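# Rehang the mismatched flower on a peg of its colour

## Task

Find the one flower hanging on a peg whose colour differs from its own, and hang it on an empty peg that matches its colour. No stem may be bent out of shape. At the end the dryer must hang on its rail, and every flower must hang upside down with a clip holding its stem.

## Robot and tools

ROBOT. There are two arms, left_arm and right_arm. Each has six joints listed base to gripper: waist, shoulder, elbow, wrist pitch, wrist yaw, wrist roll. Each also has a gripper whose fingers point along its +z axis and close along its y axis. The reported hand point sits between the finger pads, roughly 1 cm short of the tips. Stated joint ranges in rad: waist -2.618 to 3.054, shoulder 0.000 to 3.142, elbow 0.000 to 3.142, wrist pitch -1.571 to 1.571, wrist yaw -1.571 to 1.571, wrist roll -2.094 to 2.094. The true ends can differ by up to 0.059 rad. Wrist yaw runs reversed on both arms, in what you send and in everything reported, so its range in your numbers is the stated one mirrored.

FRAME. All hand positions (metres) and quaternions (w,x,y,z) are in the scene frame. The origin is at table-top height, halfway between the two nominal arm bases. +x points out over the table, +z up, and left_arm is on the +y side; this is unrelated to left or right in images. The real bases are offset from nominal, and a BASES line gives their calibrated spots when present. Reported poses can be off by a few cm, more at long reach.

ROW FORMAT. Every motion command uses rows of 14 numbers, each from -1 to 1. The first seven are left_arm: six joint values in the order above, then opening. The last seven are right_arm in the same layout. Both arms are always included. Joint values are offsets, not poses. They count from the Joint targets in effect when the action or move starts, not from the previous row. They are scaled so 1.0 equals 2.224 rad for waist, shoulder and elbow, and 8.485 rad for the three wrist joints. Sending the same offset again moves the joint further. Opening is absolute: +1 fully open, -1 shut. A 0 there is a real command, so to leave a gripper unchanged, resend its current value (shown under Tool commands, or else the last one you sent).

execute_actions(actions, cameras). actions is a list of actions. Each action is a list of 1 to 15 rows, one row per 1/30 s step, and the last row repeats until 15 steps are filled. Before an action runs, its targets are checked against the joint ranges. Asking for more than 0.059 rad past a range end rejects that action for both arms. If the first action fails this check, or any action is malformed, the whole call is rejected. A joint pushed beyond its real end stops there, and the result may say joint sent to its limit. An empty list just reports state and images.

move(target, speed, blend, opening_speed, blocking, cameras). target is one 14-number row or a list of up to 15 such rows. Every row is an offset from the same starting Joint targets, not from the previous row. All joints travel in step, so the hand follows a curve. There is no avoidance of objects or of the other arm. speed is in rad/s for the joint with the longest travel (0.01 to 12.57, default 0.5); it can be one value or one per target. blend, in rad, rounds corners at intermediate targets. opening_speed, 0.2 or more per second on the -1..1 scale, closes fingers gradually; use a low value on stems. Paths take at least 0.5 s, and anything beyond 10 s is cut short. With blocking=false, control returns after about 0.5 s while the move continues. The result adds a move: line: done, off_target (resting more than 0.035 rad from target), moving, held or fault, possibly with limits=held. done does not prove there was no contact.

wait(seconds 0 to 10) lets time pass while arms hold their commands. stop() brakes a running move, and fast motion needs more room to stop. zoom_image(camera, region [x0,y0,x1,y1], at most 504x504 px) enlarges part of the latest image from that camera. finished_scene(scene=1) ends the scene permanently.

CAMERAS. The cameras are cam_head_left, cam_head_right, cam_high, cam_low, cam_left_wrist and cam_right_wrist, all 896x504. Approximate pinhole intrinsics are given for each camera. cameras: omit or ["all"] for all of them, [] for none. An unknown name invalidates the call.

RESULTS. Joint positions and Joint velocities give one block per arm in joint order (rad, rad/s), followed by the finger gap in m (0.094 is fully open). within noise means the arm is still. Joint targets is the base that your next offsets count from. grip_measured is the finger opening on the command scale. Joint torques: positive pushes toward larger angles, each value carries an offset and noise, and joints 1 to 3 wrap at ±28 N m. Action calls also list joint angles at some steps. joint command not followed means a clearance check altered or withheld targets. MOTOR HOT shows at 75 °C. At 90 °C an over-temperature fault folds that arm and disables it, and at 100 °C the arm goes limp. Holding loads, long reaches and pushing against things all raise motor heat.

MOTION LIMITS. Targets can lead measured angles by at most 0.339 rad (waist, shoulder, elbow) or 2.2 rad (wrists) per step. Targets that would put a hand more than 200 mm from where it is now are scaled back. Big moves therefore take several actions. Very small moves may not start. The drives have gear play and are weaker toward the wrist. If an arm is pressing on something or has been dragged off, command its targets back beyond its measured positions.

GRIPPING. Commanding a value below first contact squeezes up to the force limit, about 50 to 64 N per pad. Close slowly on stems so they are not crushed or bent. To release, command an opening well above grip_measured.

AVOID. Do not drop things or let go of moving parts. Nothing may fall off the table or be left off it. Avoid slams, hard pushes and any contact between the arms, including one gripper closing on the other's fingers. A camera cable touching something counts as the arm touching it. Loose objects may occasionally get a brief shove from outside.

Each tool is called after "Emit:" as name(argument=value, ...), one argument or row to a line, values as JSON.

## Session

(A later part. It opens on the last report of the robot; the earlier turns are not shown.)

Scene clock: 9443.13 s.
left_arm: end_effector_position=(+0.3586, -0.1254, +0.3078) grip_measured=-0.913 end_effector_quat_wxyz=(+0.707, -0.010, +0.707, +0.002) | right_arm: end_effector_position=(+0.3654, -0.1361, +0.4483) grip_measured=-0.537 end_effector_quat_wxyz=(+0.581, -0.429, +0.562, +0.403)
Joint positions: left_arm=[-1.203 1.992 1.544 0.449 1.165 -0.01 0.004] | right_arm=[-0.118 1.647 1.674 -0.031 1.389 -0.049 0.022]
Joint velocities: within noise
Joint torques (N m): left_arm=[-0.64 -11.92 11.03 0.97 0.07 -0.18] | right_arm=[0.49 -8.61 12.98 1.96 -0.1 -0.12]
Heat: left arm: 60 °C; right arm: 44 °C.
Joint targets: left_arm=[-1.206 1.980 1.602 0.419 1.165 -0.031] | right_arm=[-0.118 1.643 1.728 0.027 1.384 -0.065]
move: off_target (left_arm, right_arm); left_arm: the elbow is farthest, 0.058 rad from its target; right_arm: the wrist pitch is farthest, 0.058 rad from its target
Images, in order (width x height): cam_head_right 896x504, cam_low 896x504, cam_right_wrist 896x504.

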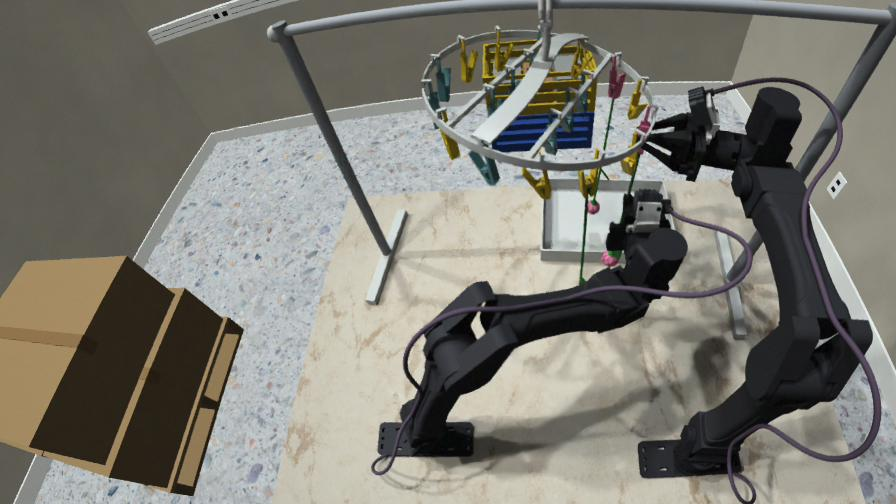

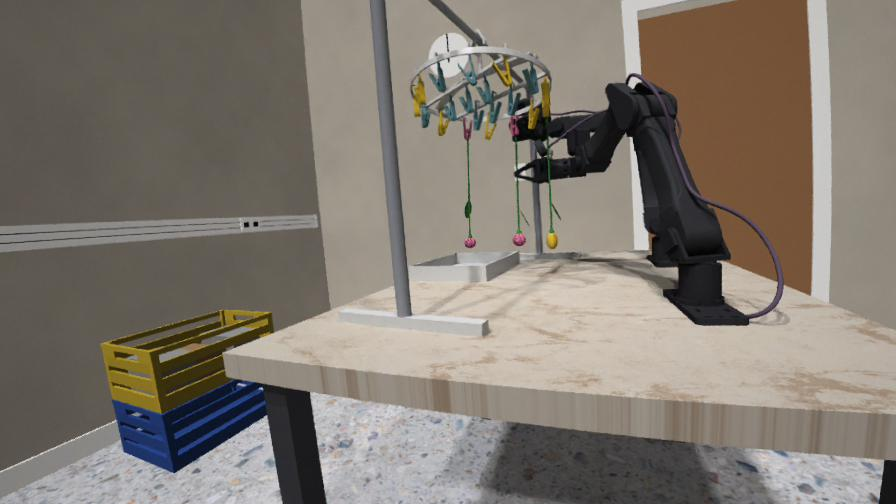

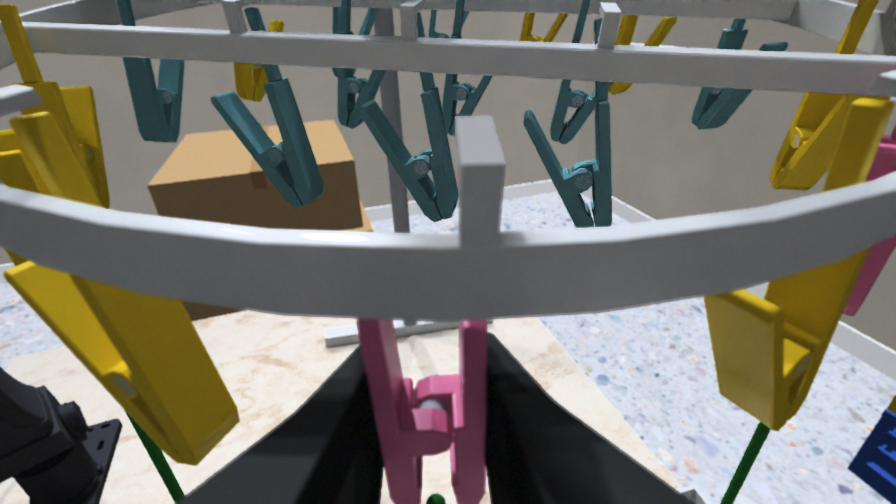

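Emit:
move(
  target=[
    [0,-0.0171,0,0,0,0,-0.96,0,0,0,0,0,0,-0.55],
    [0,-0.0225,0.0247,-0.0079,0,0,-0.96,0,0,0,0,0,0,-0.55],
  ],
  speed=0.05,
  cameras=["cam_low","cam_head_right","cam_right_wrist"],
)

Emit:
zoom_image(
  camera="cam_right_wrist",
  region=[340, 370, 540, 504],
)

Emit:
zoom_image(
  camera="cam_low",
  region=[485, 100, 545, 160],
)

Scene clock: 9472.23 s.
left_arm: end_effector_position=(+0.3587, -0.1256, +0.3247) grip_measured=-0.913 end_effector_quat_wxyz=(+0.707, -0.010, +0.707, +0.003) | right_arm: end_effector_position=(+0.3654, -0.1361, +0.4483) grip_measured=-0.537 end_effector_quat_wxyz=(+0.581, -0.429, +0.562, +0.403)
Joint positions: left_arm=[-1.203 1.981 1.598 0.383 1.165 -0.01 0.004] | right_arm=[-0.118 1.647 1.674 -0.031 1.389 -0.049 0.022]
Joint velocities: within noise
Joint torques (N m): left_arm=[-0.55 -15.54 11.28 0.93 0.04 -0.06] | right_arm=[0.49 -8.61 12.97 1.96 -0.1 -0.12]
Heat: left arm: 58 °C; right arm: 44 °C.
Joint targets: left_arm=[-1.206 1.930 1.657 0.352 1.165 -0.031] | right_arm=[-0.118 1.643 1.728 0.027 1.384 -0.065]
move: off_target (left_arm, right_arm); left_arm: the elbow is farthest, 0.059 rad from its target; right_arm: the wrist pitch is farthest, 0.058 rad from its target
Images, in order (width x height): cam_head_right 896x504, cam_low 896x504, cam_right_wrist 896x504.

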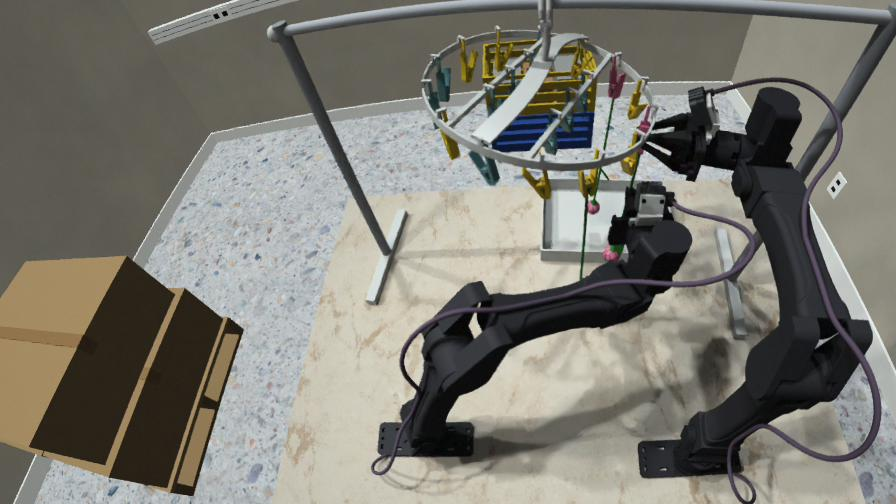

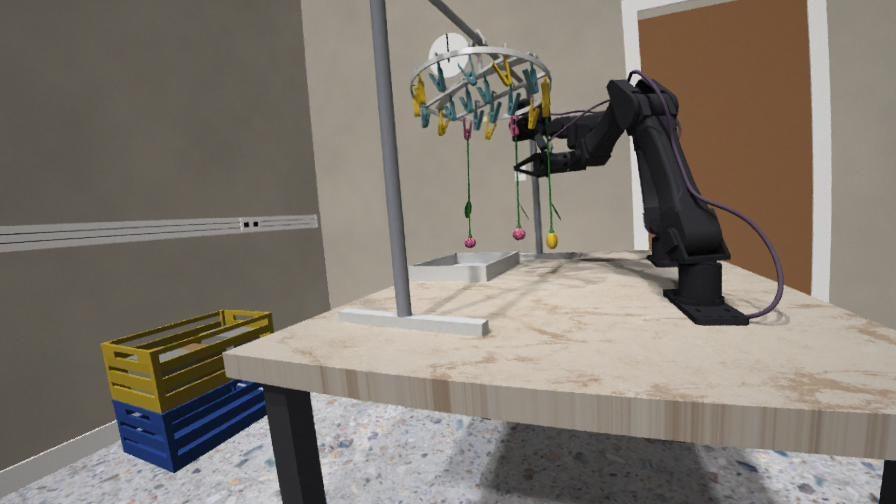

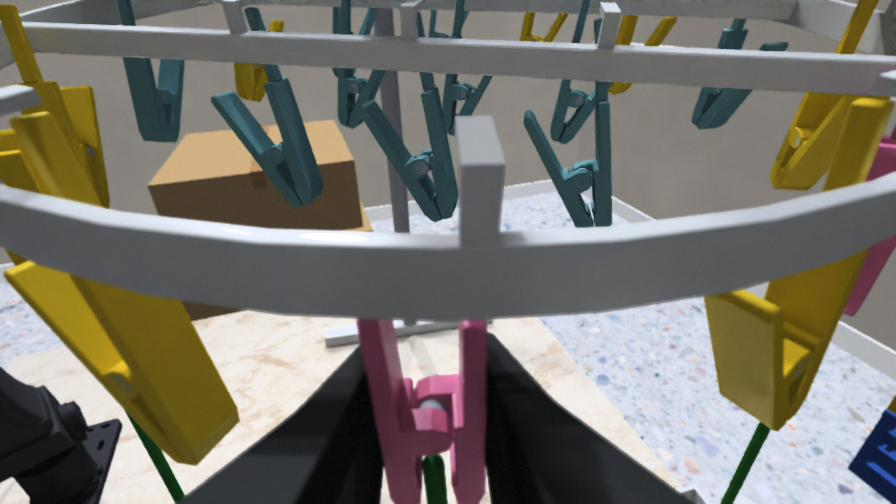

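Scaled by 2.520 from the camera's 896x504 image, which has a finer 1280x720 frame.

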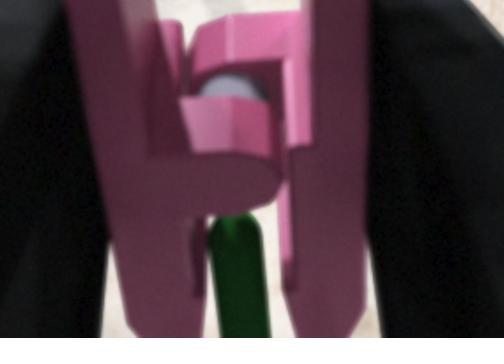

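Scaled by 8.400 from the camera's 896x504 image, which has a finer 1280x720 frame.

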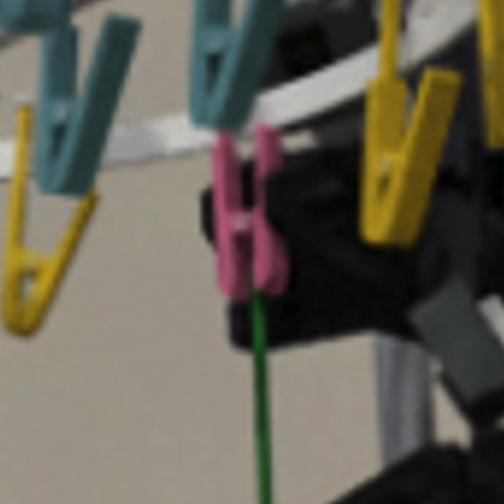

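Emit:
move(
  target=[0,0.0135,0,0,0,0,-0.96,0,0,0,0,0,0,-0.38],
  speed=0.05,
  opening_speed=0.2,
  cameras=["cam_low","cam_right_wrist"],
)

Emit:
zoom_image(
  camera="cam_right_wrist",
  region=[320, 300, 560, 504],
)

Emit:
zoom_image(
  camera="cam_low",
  region=[485, 100, 545, 160],
)

Scene clock: 9487.47 s.
left_arm: end_effector_position=(+0.3599, -0.1245, +0.3245) grip_measured=-0.913 end_effector_quat_wxyz=(+0.707, -0.010, +0.707, +0.005) | right_arm: end_effector_position=(+0.3652, -0.1354, +0.4483) grip_measured=-0.382 end_effector_quat_wxyz=(+0.581, -0.429, +0.562, +0.403)
Joint positions: left_arm=[-1.2 1.981 1.598 0.382 1.165 -0.01 0.004] | right_arm=[-0.117 1.647 1.674 -0.031 1.389 -0.049 0.029]
Joint velocities: within noise
Joint torques (N m): left_arm=[-0.55 -12.85 11.11 0.98 0.06 -0.14] | right_arm=[0.49 -8.59 12.97 1.96 -0.1 -0.12]
Heat: left arm: 65 °C; right arm: 44 °C.
Joint targets: left_arm=[-1.206 1.960 1.657 0.352 1.165 -0.031] | right_arm=[-0.118 1.643 1.728 0.027 1.384 -0.065]
move: off_target (left_arm, right_arm); left_arm: the elbow is farthest, 0.059 rad from its target; right_arm: the wrist pitch is farthest, 0.058 rad from its target
Images, in order (width x height): cam_low 896x504, cam_right_wrist 896x504.

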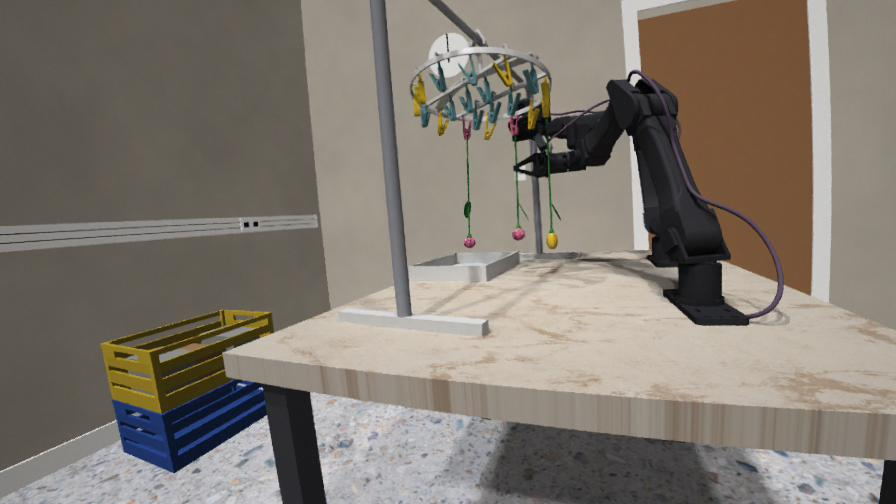

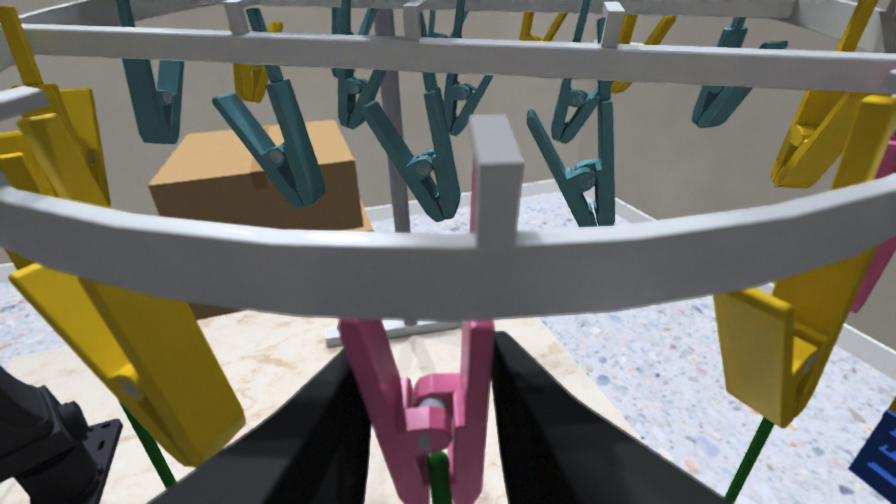

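Scaled by 2.100 from the camera's 896x504 image, which has a finer 1280x720 frame.

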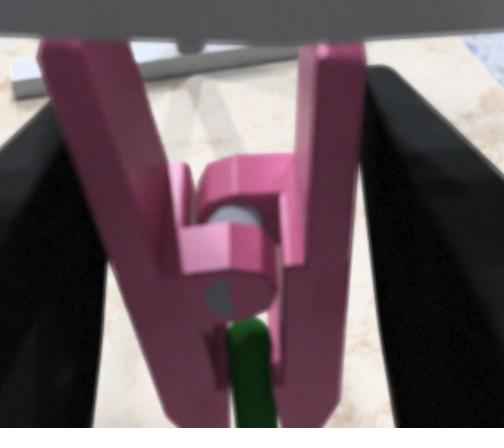

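Scaled by 8.400 from the camera's 896x504 image, which has a finer 1280x720 frame.

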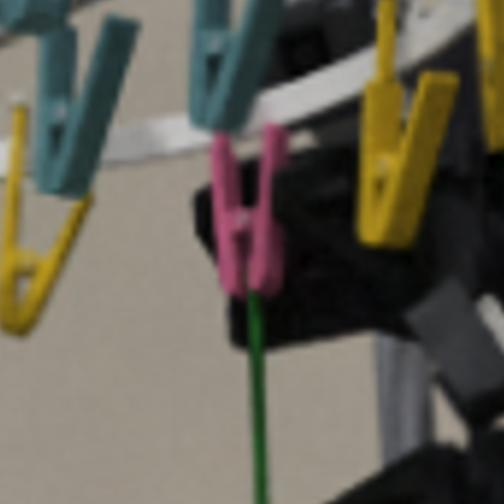

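Emit:
move(
  target=[0.0, 0.0045, 0.0, 0.0, 0.0, 0.0, -0.96, 0.0, 0.0, 0.0, 0.0, 0.0, 0.0, -0.25],
  opening_speed=0.2,
  cameras=["cam_low"],
)

Scene clock: 9529.30 s.
left_arm: end_effector_position=(+0.3599, -0.1245, +0.3245) grip_measured=-0.913 end_effector_quat_wxyz=(+0.707, -0.010, +0.707, +0.005) | right_arm: end_effector_position=(+0.3652, -0.1354, +0.4483) grip_measured=-0.252 end_effector_quat_wxyz=(+0.581, -0.429, +0.562, +0.403)
Joint positions: left_arm=[-1.2 1.981 1.598 0.382 1.165 -0.01 0.004] | right_arm=[-0.117 1.647 1.674 -0.031 1.389 -0.049 0.035]
Joint velocities: within noise
Joint torques (N m): left_arm=[-0.39 -11.92 11.04 0.95 0.07 -0.15] | right_arm=[0.49 -8.61 12.97 1.96 -0.11 -0.12]
Heat: left arm: 61 °C; right arm: 45 °C.
Joint targets: left_arm=[-1.206 1.970 1.657 0.352 1.165 -0.031] | right_arm=[-0.118 1.643 1.728 0.027 1.384 -0.065]
move: off_target (left_arm, right_arm); left_arm: the elbow is farthest, 0.059 rad from its target; right_arm: the wrist pitch is farthest, 0.058 rad from its target
Images, in order (width x height): cam_low 896x504.

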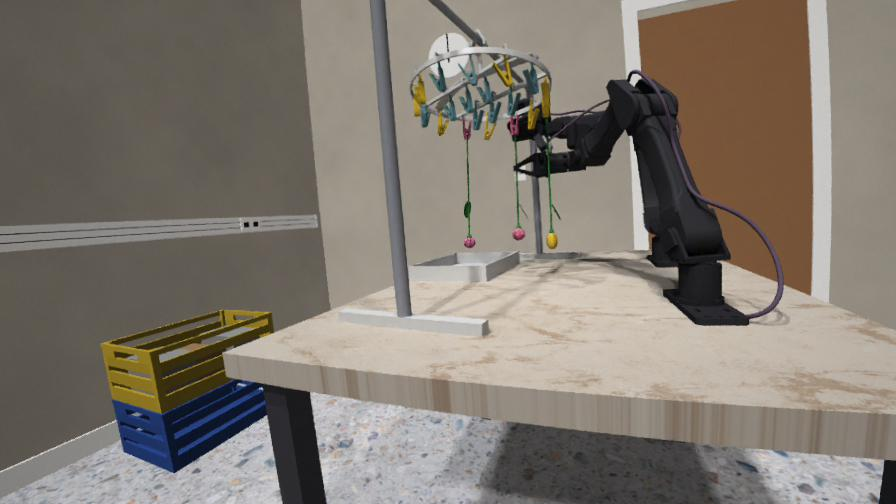

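Emit:
move(
  target=[0.0, 0.0, 0.0, 0.0, 0.0, 0.0, -0.96, 0.0, 0.0, 0.0, 0.0, 0.0, 0.0, -0.05],
  opening_speed=0.2,
  cameras=["cam_low", "cam_right_wrist"],
)

Emit:
zoom_image(
  camera="cam_low",
  region=[485, 90, 565, 180],
)

Scene clock: 9534.37 s.
left_arm: end_effector_position=(+0.3599, -0.1245, +0.3245) grip_measured=-0.913 end_effector_quat_wxyz=(+0.707, -0.010, +0.707, +0.005) | right_arm: end_effector_position=(+0.3652, -0.1354, +0.4483) grip_measured=-0.052 end_effector_quat_wxyz=(+0.581, -0.429, +0.562, +0.403)
Joint positions: left_arm=[-1.2 1.981 1.598 0.382 1.165 -0.01 0.004] | right_arm=[-0.117 1.647 1.674 -0.031 1.389 -0.049 0.045]
Joint velocities: within noise
Joint torques (N m): left_arm=[-0.42 -11.96 11.15 0.98 0.1 -0.12] | right_arm=[0.5 -8.62 12.97 1.96 -0.11 -0.12]
Heat: left arm: 61 °C; right arm: 45 °C.
Joint targets: left_arm=[-1.206 1.970 1.657 0.352 1.165 -0.031] | right_arm=[-0.118 1.643 1.728 0.027 1.384 -0.065]
move: off_target (left_arm, right_arm); left_arm: the elbow is farthest, 0.059 rad from its target; right_arm: the wrist pitch is farthest, 0.058 rad from its target
Images, in order (width x height): cam_low 896x504, cam_right_wrist 896x504.

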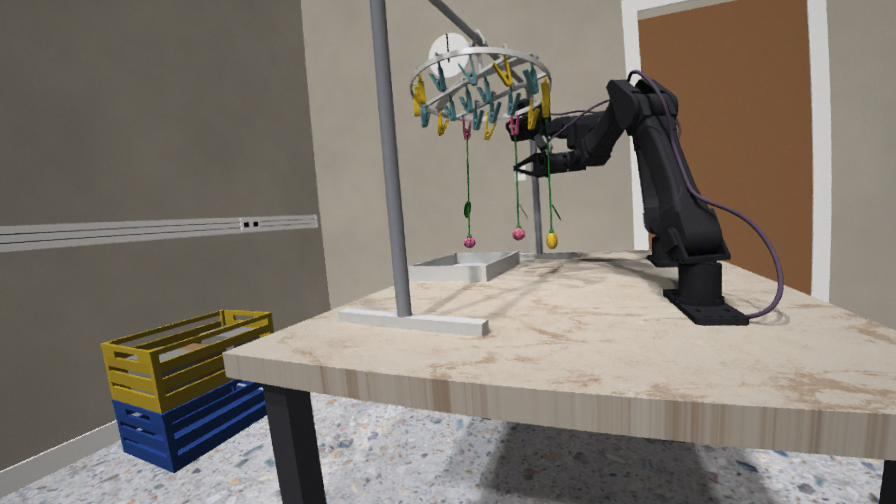

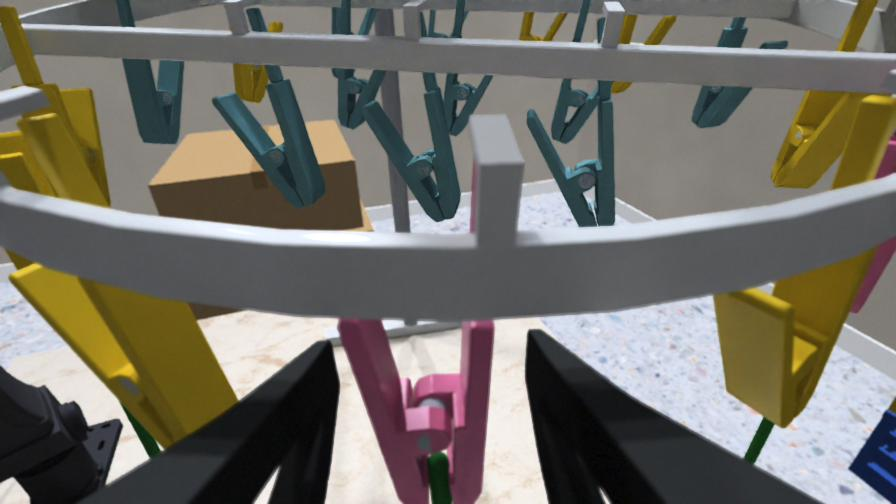

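Scaled by 5.600 from the camera's 896x504 image, which has a finer 1280x720 frame.

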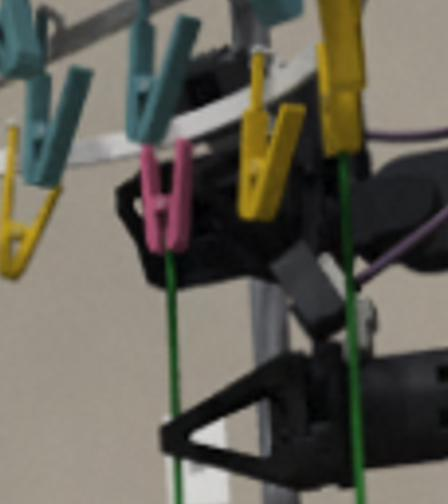

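Emit:
zoom_image(
  camera="cam_right_wrist",
  region=[320, 310, 560, 504],
)

Scaled by 2.100 from the camera's 896x504 image, which has a finer 1280x720 frame.

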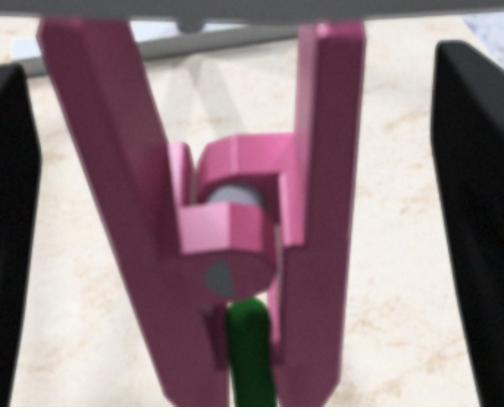

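Emit:
move(
  target=[
    [0.0, 0.0, 0.0, 0.0, 0.0, 0.0, -0.96, -0.0364, -0.0148, -0.0216, -0.0002, 0.00978, 0.0, -0.05],
    [0.0, 0.0, 0.0, 0.0, 0.0, 0.0, -0.96, -0.0531, -0.0202, -0.0337, -0.0006, 0.01544, 0.0, -0.05],
  ],
  speed=0.1,
  cameras=["cam_right_wrist"],
)

Scene clock: 9556.97 s.
left_arm: end_effector_position=(+0.3599, -0.1245, +0.3245) grip_measured=-0.913 end_effector_quat_wxyz=(+0.707, -0.010, +0.707, +0.005) | right_arm: end_effector_position=(+0.3555, -0.1767, +0.4526) grip_measured=-0.052 end_effector_quat_wxyz=(+0.586, -0.429, +0.562, +0.396)
Joint positions: left_arm=[-1.2 1.981 1.598 0.382 1.165 -0.01 0.004] | right_arm=[-0.236 1.634 1.674 -0.031 1.496 -0.049 0.045]
Joint velocities: within noise
Joint torques (N m): left_arm=[-0.44 -11.95 11.07 0.97 0.06 -0.14] | right_arm=[-0.55 -11.59 5.78 1.84 0.11 -0.12]
Heat: left arm: 60 °C; right arm: 44 °C.
Joint targets: left_arm=[-1.206 1.970 1.657 0.352 1.165 -0.031] | right_arm=[-0.236 1.598 1.653 0.022 1.515 -0.065]
move: off_target (left_arm, right_arm); left_arm: the elbow is farthest, 0.059 rad from its target; right_arm: the wrist pitch is farthest, 0.052 rad from its target
Images, in order (width x height): cam_right_wrist 896x504.

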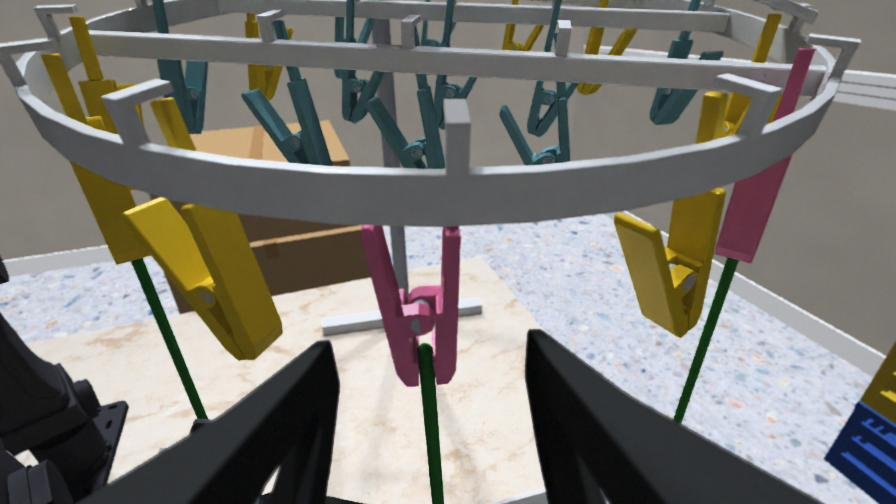

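Emit:
zoom_image(
  camera="cam_right_wrist",
  region=[340, 210, 500, 420],
)

Scaled by 2.400 from the camera's 896x504 image, which has a finer 1280x720 frame.

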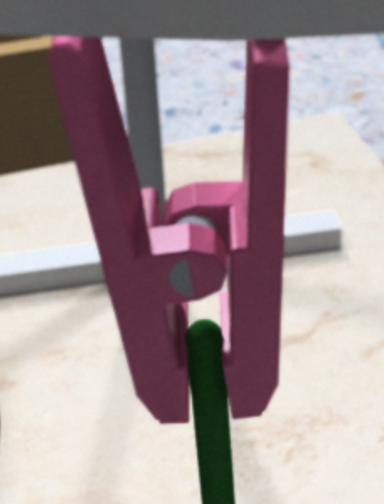

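Emit:
move(
  target=[0.0, 0.0061, 0.0, 0.0, 0.0, 0.0, -0.96, 0.0, 0.0, 0.0, 0.0, 0.0, 0.0, -0.05],
  speed=0.1,
  cameras=["cam_right_wrist"],
)

Emit:
zoom_image(
  camera="cam_right_wrist",
  region=[340, 210, 500, 420],
)

Scene clock: 9587.07 s.
left_arm: end_effector_position=(+0.3599, -0.1245, +0.3245) grip_measured=-0.913 end_effector_quat_wxyz=(+0.707, -0.010, +0.707, +0.005) | right_arm: end_effector_position=(+0.3552, -0.1766, +0.4526) grip_measured=-0.052 end_effector_quat_wxyz=(+0.586, -0.430, +0.561, +0.397)
Joint positions: left_arm=[-1.2 1.981 1.598 0.382 1.165 -0.01 0.004] | right_arm=[-0.236 1.634 1.674 -0.031 1.498 -0.049 0.045]
Joint velocities: within noise
Joint torques (N m): left_arm=[-0.42 -10.65 11.14 0.99 0.05 -0.14] | right_arm=[-0.55 -11.59 5.78 1.84 0.11 -0.12]
Heat: left arm: 60 °C; right arm: 42 °C.
Joint targets: left_arm=[-1.206 1.983 1.657 0.352 1.165 -0.031] | right_arm=[-0.236 1.598 1.653 0.022 1.515 -0.065]
move: off_target (left_arm, right_arm); left_arm: the elbow is farthest, 0.059 rad from its target; right_arm: the wrist pitch is farthest, 0.053 rad from its target
Images, in order (width x height): cam_right_wrist 896x504.

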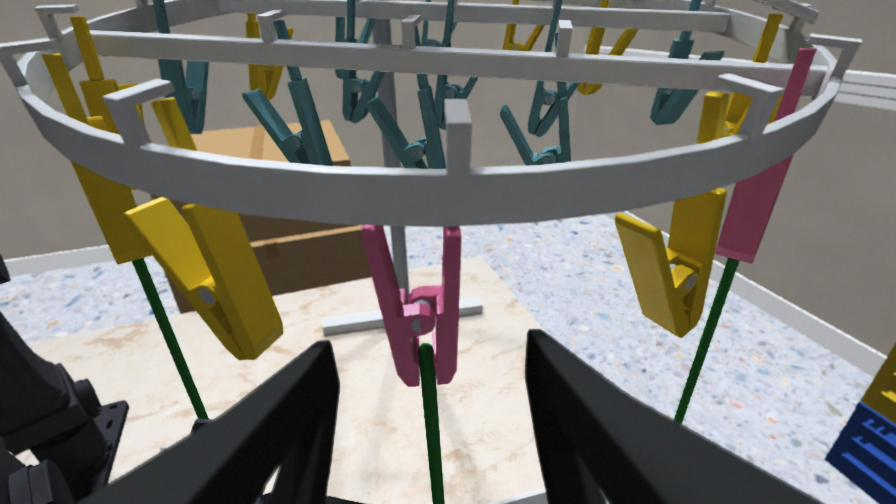

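Scaled by 2.400 from the camera's 896x504 image, which has a finer 1280x720 frame.

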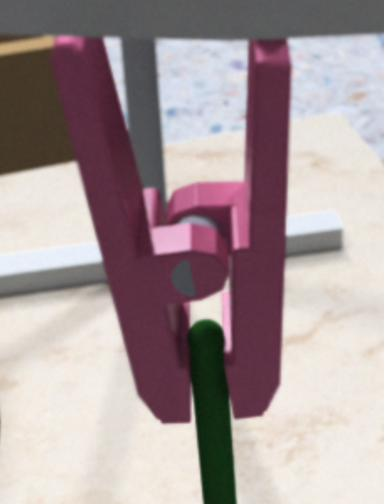

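Emit:
move(
  target=[0.0, 0.0045, 0.0, 0.0, 0.0, 0.0, -0.96, 0.0, 0.0, 0.0, 0.0, 0.0, 0.0, -0.05],
  speed=0.1,
  cameras=["cam_right_wrist"],
)

Emit:
zoom_image(
  camera="cam_right_wrist",
  region=[340, 210, 500, 420],
)

Scene clock: 9591.10 s.
left_arm: end_effector_position=(+0.3620, -0.1251, +0.3192) grip_measured=-0.913 end_effector_quat_wxyz=(+0.705, -0.009, +0.709, +0.010) | right_arm: end_effector_position=(+0.3552, -0.1766, +0.4526) grip_measured=-0.052 end_effector_quat_wxyz=(+0.586, -0.430, +0.561, +0.397)
Joint positions: left_arm=[-1.197 1.992 1.598 0.382 1.167 -0.01 0.004] | right_arm=[-0.236 1.634 1.674 -0.031 1.498 -0.049 0.045]
Joint velocities: within noise
Joint torques (N m): left_arm=[-0.54 -10.65 11.15 0.97 0.06 -0.16] | right_arm=[-0.55 -11.59 5.78 1.84 0.11 -0.12]
Heat: left arm: 59 °C; right arm: 42 °C.
Joint targets: left_arm=[-1.206 1.993 1.657 0.352 1.165 -0.031] | right_arm=[-0.236 1.598 1.653 0.022 1.515 -0.065]
move: off_target (left_arm, right_arm); left_arm: the elbow is farthest, 0.059 rad from its target; right_arm: the wrist pitch is farthest, 0.053 rad from its target
Images, in order (width x height): cam_right_wrist 896x504.

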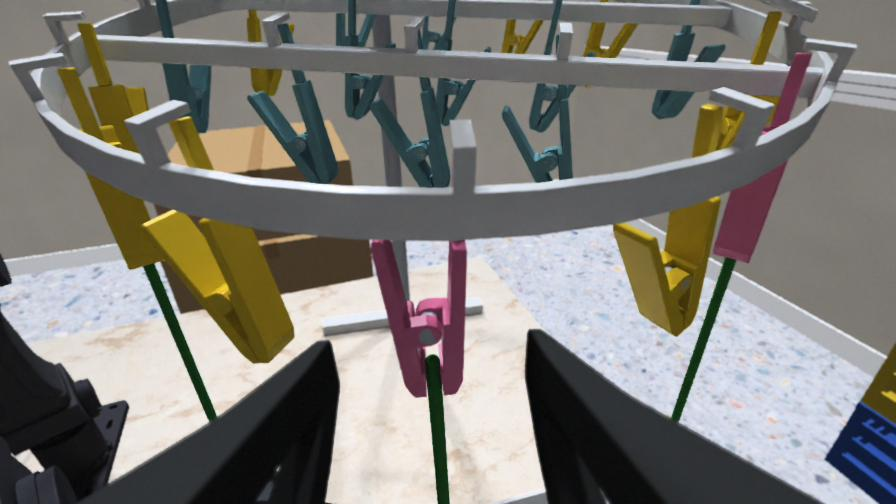

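Scaled by 2.400 from the camera's 896x504 image, which has a finer 1280x720 frame.

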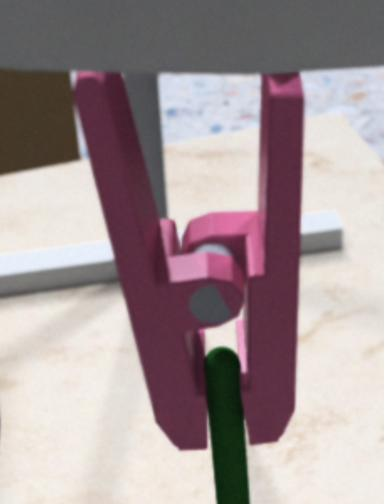

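Emit:
move(
  target=[0.0, -0.0165, 0.0, 0.0, 0.0, 0.0, -0.96, 0.0, 0.0, 0.0, 0.0, 0.0, 0.0, -0.05],
  speed=0.1,
  cameras=[],
)

Scene clock: 9598.47 s.
left_arm: end_effector_position=(+0.3633, -0.1240, +0.3192) grip_measured=-0.913 end_effector_quat_wxyz=(+0.705, -0.010, +0.709, +0.011) | right_arm: end_effector_position=(+0.3552, -0.1766, +0.4526) grip_measured=-0.052 end_effector_quat_wxyz=(+0.586, -0.430, +0.561, +0.397)
Joint positions: left_arm=[-1.194 1.992 1.598 0.382 1.167 -0.01 0.004] | right_arm=[-0.236 1.634 1.674 -0.031 1.498 -0.049 0.045]
Joint velocities: within noise
Joint torques (N m): left_arm=[-0.46 -14.13 11.22 0.96 0.04 -0.13] | right_arm=[-0.55 -11.58 5.78 1.84 0.11 -0.12]
Heat: left arm: 58 °C; right arm: 42 °C.
Joint targets: left_arm=[-1.206 1.957 1.657 0.352 1.165 -0.031] | right_arm=[-0.236 1.598 1.653 0.022 1.515 -0.065]
move: off_target (left_arm, right_arm); left_arm: the elbow is farthest, 0.059 rad from its target; right_arm: the wrist pitch is farthest, 0.053 rad from its target
No camera images: "cameras" was empty.

Emit:
move(
  target=[0.0, -0.0045, 0.0, 0.0, 0.0, 0.0, -0.96, 0.0, 0.0, 0.0, 0.0, 0.0, 0.0, -0.05],
  speed=0.1,
  cameras=[],
)

Scene clock: 9602.00 s.
left_arm: end_effector_position=(+0.3633, -0.1240, +0.3192) grip_measured=-0.913 end_effector_quat_wxyz=(+0.705, -0.010, +0.709, +0.011) | right_arm: end_effector_position=(+0.3552, -0.1766, +0.4526) grip_measured=-0.052 end_effector_quat_wxyz=(+0.586, -0.430, +0.561, +0.397)
Joint positions: left_arm=[-1.194 1.992 1.598 0.382 1.167 -0.01 0.004] | right_arm=[-0.236 1.634 1.674 -0.031 1.498 -0.049 0.045]
Joint velocities: within noise
Joint torques (N m): left_arm=[-0.35 -15.31 11.04 0.97 0.05 -0.15] | right_arm=[-0.55 -11.58 5.78 1.84 0.11 -0.12]
Heat: left arm: 60 °C; right arm: 43 °C.
Joint targets: left_arm=[-1.206 1.947 1.657 0.352 1.165 -0.031] | right_arm=[-0.236 1.598 1.653 0.022 1.515 -0.065]
move: off_target (left_arm, right_arm); left_arm: the elbow is farthest, 0.059 rad from its target; right_arm: the wrist pitch is farthest, 0.053 rad from its target
No camera images: "cameras" was empty.

Emit:
move(
  target=[0.0, -0.0032, 0.0, 0.0, 0.0, 0.0, -0.96, 0.0, 0.0, 0.0, 0.0, 0.0, 0.0, -0.05],
  speed=0.1,
  cameras=[],
)

Scene clock: 9605.60 s.
left_arm: end_effector_position=(+0.3633, -0.1240, +0.3192) grip_measured=-0.913 end_effector_quat_wxyz=(+0.705, -0.010, +0.709, +0.011) | right_arm: end_effector_position=(+0.3552, -0.1766, +0.4526) grip_measured=-0.052 end_effector_quat_wxyz=(+0.586, -0.430, +0.561, +0.397)
Joint positions: left_arm=[-1.194 1.992 1.598 0.382 1.167 -0.01 0.004] | right_arm=[-0.236 1.634 1.674 -0.031 1.498 -0.049 0.045]
Joint velocities: within noise
Joint torques (N m): left_arm=[-0.32 -16.03 11.21 0.97 0.04 -0.12] | right_arm=[-0.55 -11.59 5.78 1.84 0.11 -0.12]
Heat: left arm: 62 °C; right arm: 43 °C.
Joint targets: left_arm=[-1.206 1.939 1.657 0.352 1.165 -0.031] | right_arm=[-0.236 1.598 1.653 0.022 1.515 -0.065]
move: off_target (left_arm, right_arm); left_arm: the elbow is farthest, 0.059 rad from its target; right_arm: the wrist pitch is farthest, 0.053 rad from its target
No camera images: "cameras" was empty.

Emit:
move(
  target=[0.0, 0.0095, 0.0056, 0.0, 0.0, 0.0, -0.96, 0.0, 0.0, 0.0, 0.0, 0.0, 0.0, -0.05],
  speed=0.1,
  cameras=["cam_right_wrist"],
)

Scene clock: 9614.93 s.
left_arm: end_effector_position=(+0.3628, -0.1250, +0.3240) grip_measured=-0.913 end_effector_quat_wxyz=(+0.707, -0.013, +0.707, +0.006) | right_arm: end_effector_position=(+0.3552, -0.1766, +0.4526) grip_measured=-0.052 end_effector_quat_wxyz=(+0.586, -0.430, +0.561, +0.397)
Joint positions: left_arm=[-1.196 1.992 1.61 0.382 1.167 -0.01 0.004] | right_arm=[-0.236 1.634 1.674 -0.031 1.498 -0.049 0.045]
Joint velocities: within noise
Joint torques (N m): left_arm=[-0.62 -13.67 11.19 0.98 0.07 -0.13] | right_arm=[-0.55 -11.59 5.78 1.84 0.11 -0.12]
Heat: left arm: 66 °C; right arm: 43 °C.
Joint targets: left_arm=[-1.206 1.961 1.670 0.352 1.165 -0.031] | right_arm=[-0.236 1.598 1.653 0.022 1.515 -0.065]
move: off_target (left_arm, right_arm); left_arm: the elbow is farthest, 0.059 rad from its target; right_arm: the wrist pitch is farthest, 0.053 rad from its target
Images, in order (width x height): cam_right_wrist 896x504.

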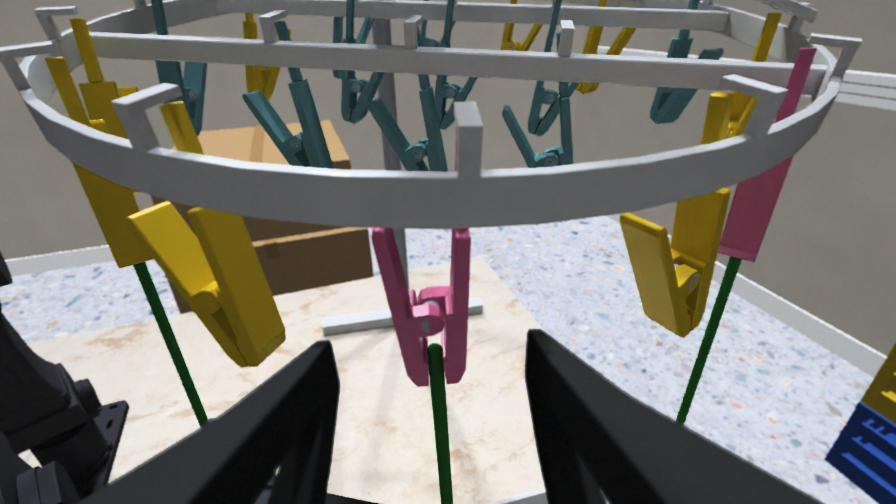

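Emit:
move(
  target=[0.0, 0.0055, 0.0, 0.0, 0.0, 0.0, -0.4, 0.0, 0.0, 0.0, 0.0, 0.0, 0.0, -0.05],
  opening_speed=0.2,
  cameras=["cam_left_wrist"],
)

Emit:
zoom_image(
  camera="cam_left_wrist",
  region=[200, 0, 696, 504],
)

Scene clock: 9626.40 s.
left_arm: end_effector_position=(+0.3622, -0.1255, +0.3240) grip_measured=-0.402 end_effector_quat_wxyz=(+0.707, -0.013, +0.707, +0.006) | right_arm: end_effector_position=(+0.3552, -0.1766, +0.4526) grip_measured=-0.052 end_effector_quat_wxyz=(+0.586, -0.430, +0.561, +0.397)
Joint positions: left_arm=[-1.197 1.992 1.61 0.382 1.167 -0.01 0.028] | right_arm=[-0.236 1.634 1.674 -0.031 1.498 -0.049 0.045]
Joint velocities: within noise
Joint torques (N m): left_arm=[-0.54 -12.72 11.18 0.95 0.07 -0.15] | right_arm=[-0.55 -11.59 5.76 1.84 0.11 -0.12]
Heat: left arm: 65 °C; right arm: 43 °C.
Joint targets: left_arm=[-1.206 1.973 1.670 0.352 1.165 -0.031] | right_arm=[-0.236 1.598 1.653 0.022 1.515 -0.065]
move: off_target (left_arm, right_arm); left_arm: the elbow is farthest, 0.060 rad from its target; right_arm: the wrist pitch is farthest, 0.053 rad from its target
Images, in order (width x height): cam_left_wrist 896x504.

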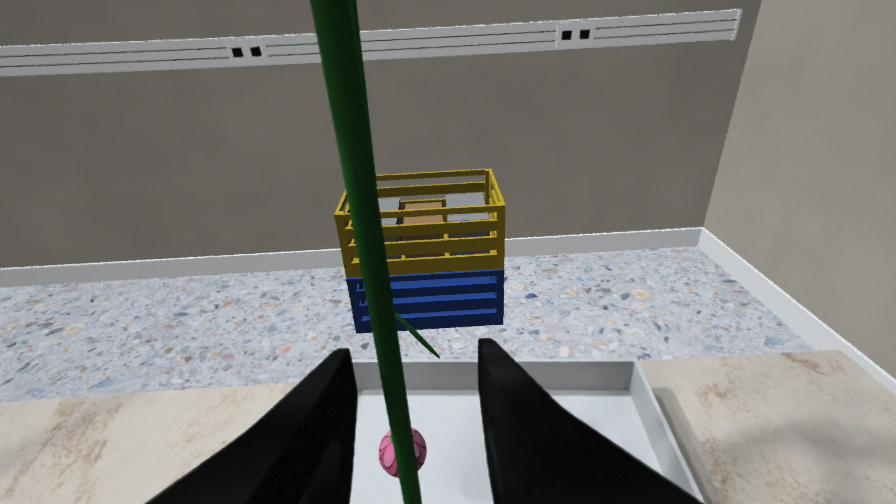

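Scaled by 1.000.

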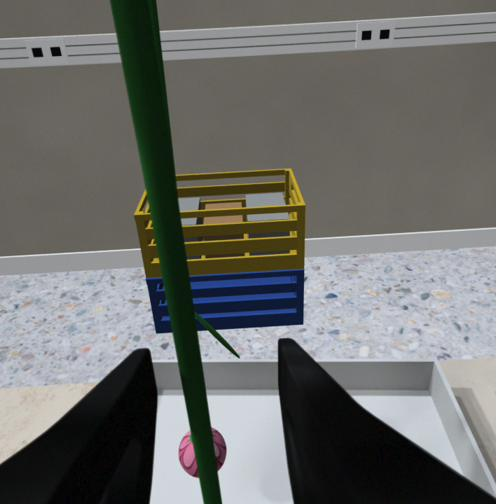

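Emit:
move(
  target=[
    [0.0, -0.0103, -0.0315, 0.0098, 0.0, 0.0, -0.4, 0.0, 0.0, 0.0, 0.0, 0.0, 0.0, -0.05],
    [-0.04766, -0.03867, -0.07554, 0.01402, 0.01355, 0.0, -0.4, 0.0, 0.0, 0.0, 0.0, 0.0, 0.0, -0.05],
  ],
  speed=[0.1, 0.1],
  cameras=["cam_low"],
)

Emit:
zoom_image(
  camera="cam_low",
  region=[485, 90, 585, 260],
)

Scene clock: 9688.67 s.
left_arm: end_effector_position=(+0.3097, -0.1329, +0.3183) grip_measured=-0.402 end_effector_quat_wxyz=(+0.705, -0.001, +0.709, +0.006) | right_arm: end_effector_position=(+0.3552, -0.1766, +0.4526) grip_measured=-0.052 end_effector_quat_wxyz=(+0.586, -0.430, +0.561, +0.397)
Joint positions: left_arm=[-1.312 1.937 1.518 0.402 1.266 -0.01 0.028] | right_arm=[-0.236 1.634 1.674 -0.031 1.498 -0.049 0.045]
Joint velocities: within noise
Joint torques (N m): left_arm=[-0.46 -14.98 4.71 1.79 0.1 -0.11] | right_arm=[-0.55 -11.58 5.76 1.84 0.11 -0.12]
Heat: left arm: 63 °C; right arm: 44 °C.
Joint targets: left_arm=[-1.312 1.887 1.502 0.471 1.280 -0.031] | right_arm=[-0.236 1.598 1.653 0.022 1.515 -0.065]
move: off_target (left_arm, right_arm); left_arm: the wrist pitch is farthest, 0.069 rad from its target; right_arm: the wrist pitch is farthest, 0.053 rad from its target
Images, in order (width x height): cam_low 896x504.

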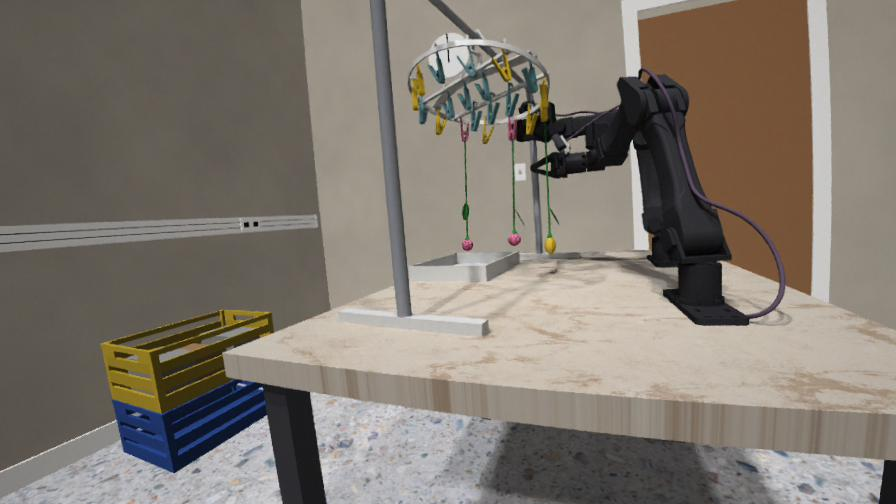

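Scaled by 2.965 from the camera's 896x504 image, which has a finer 1280x720 frame.

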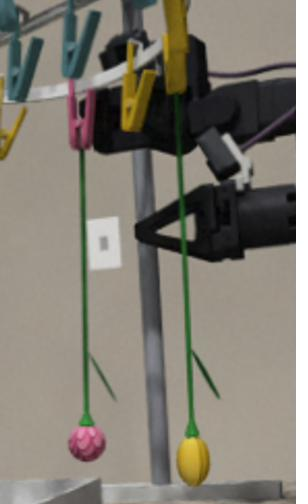

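Emit:
move(
  target=[
    [-0.05126, -0.02023, -0.0272, 0.00189, 0.01344, 0.0, -0.4, -0.0337, 0.0, 0.0, 0.0, 0.0035, 0.0, -0.05],
    [-0.11601, -0.03147, -0.04182, 0.00283, 0.03041, 0.0, -0.4, -0.0674, 0.0, 0.0, 0.0, 0.0041, 0.0, -0.05],
  ],
  speed=[0.12, 0.15],
  cameras=["cam_low", "cam_right_wrist"],
)

Scene clock: 9716.33 s.
left_arm: end_effector_position=(+0.1993, -0.1347, +0.3207) grip_measured=-0.402 end_effector_quat_wxyz=(+0.707, -0.005, +0.707, +0.002) | right_arm: end_effector_position=(+0.3579, -0.2341, +0.4525) grip_measured=-0.052 end_effector_quat_wxyz=(+0.608, -0.396, +0.586, +0.362)
Joint positions: left_arm=[-1.57 1.864 1.424 0.434 1.524 -0.01 0.028] | right_arm=[-0.387 1.634 1.674 -0.031 1.531 -0.049 0.045]
Joint velocities: within noise
Joint torques (N m): left_arm=[-0.21 -13.96 4.36 1.54 0.1 -0.14] | right_arm=[-0.49 -11.55 5.75 1.81 0.12 -0.12]
Heat: left arm: 70 °C; right arm: 44 °C.
Joint targets: left_arm=[-1.570 1.817 1.409 0.495 1.538 -0.031] | right_arm=[-0.386 1.598 1.653 0.022 1.550 -0.065]
move: off_target (left_arm, right_arm); left_arm: the wrist pitch is farthest, 0.061 rad from its target; right_arm: the wrist pitch is farthest, 0.053 rad from its target
Images, in order (width x height): cam_low 896x504, cam_right_wrist 896x504.

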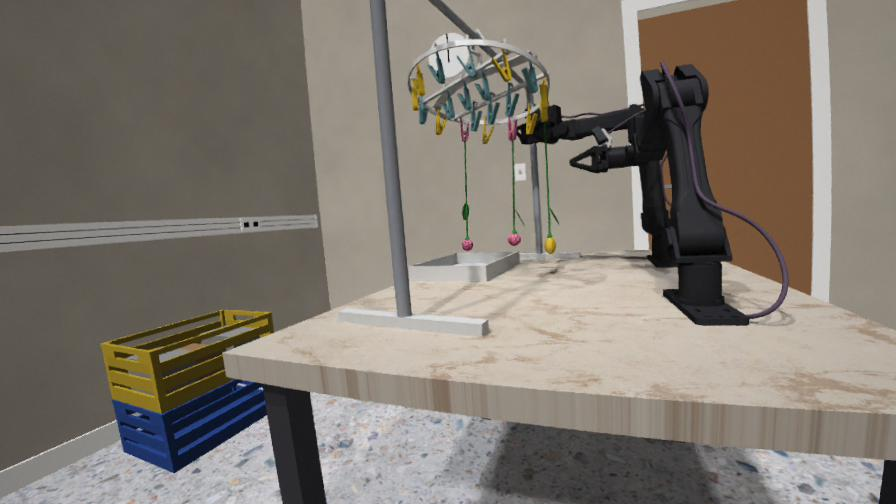

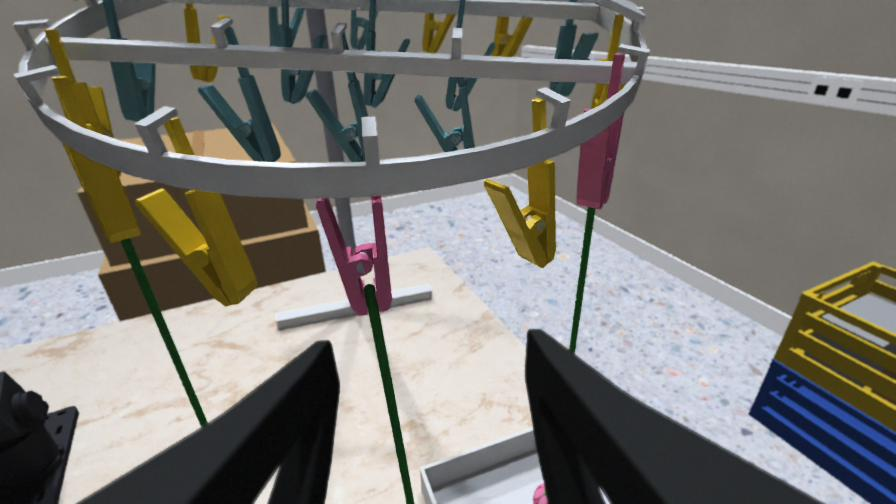

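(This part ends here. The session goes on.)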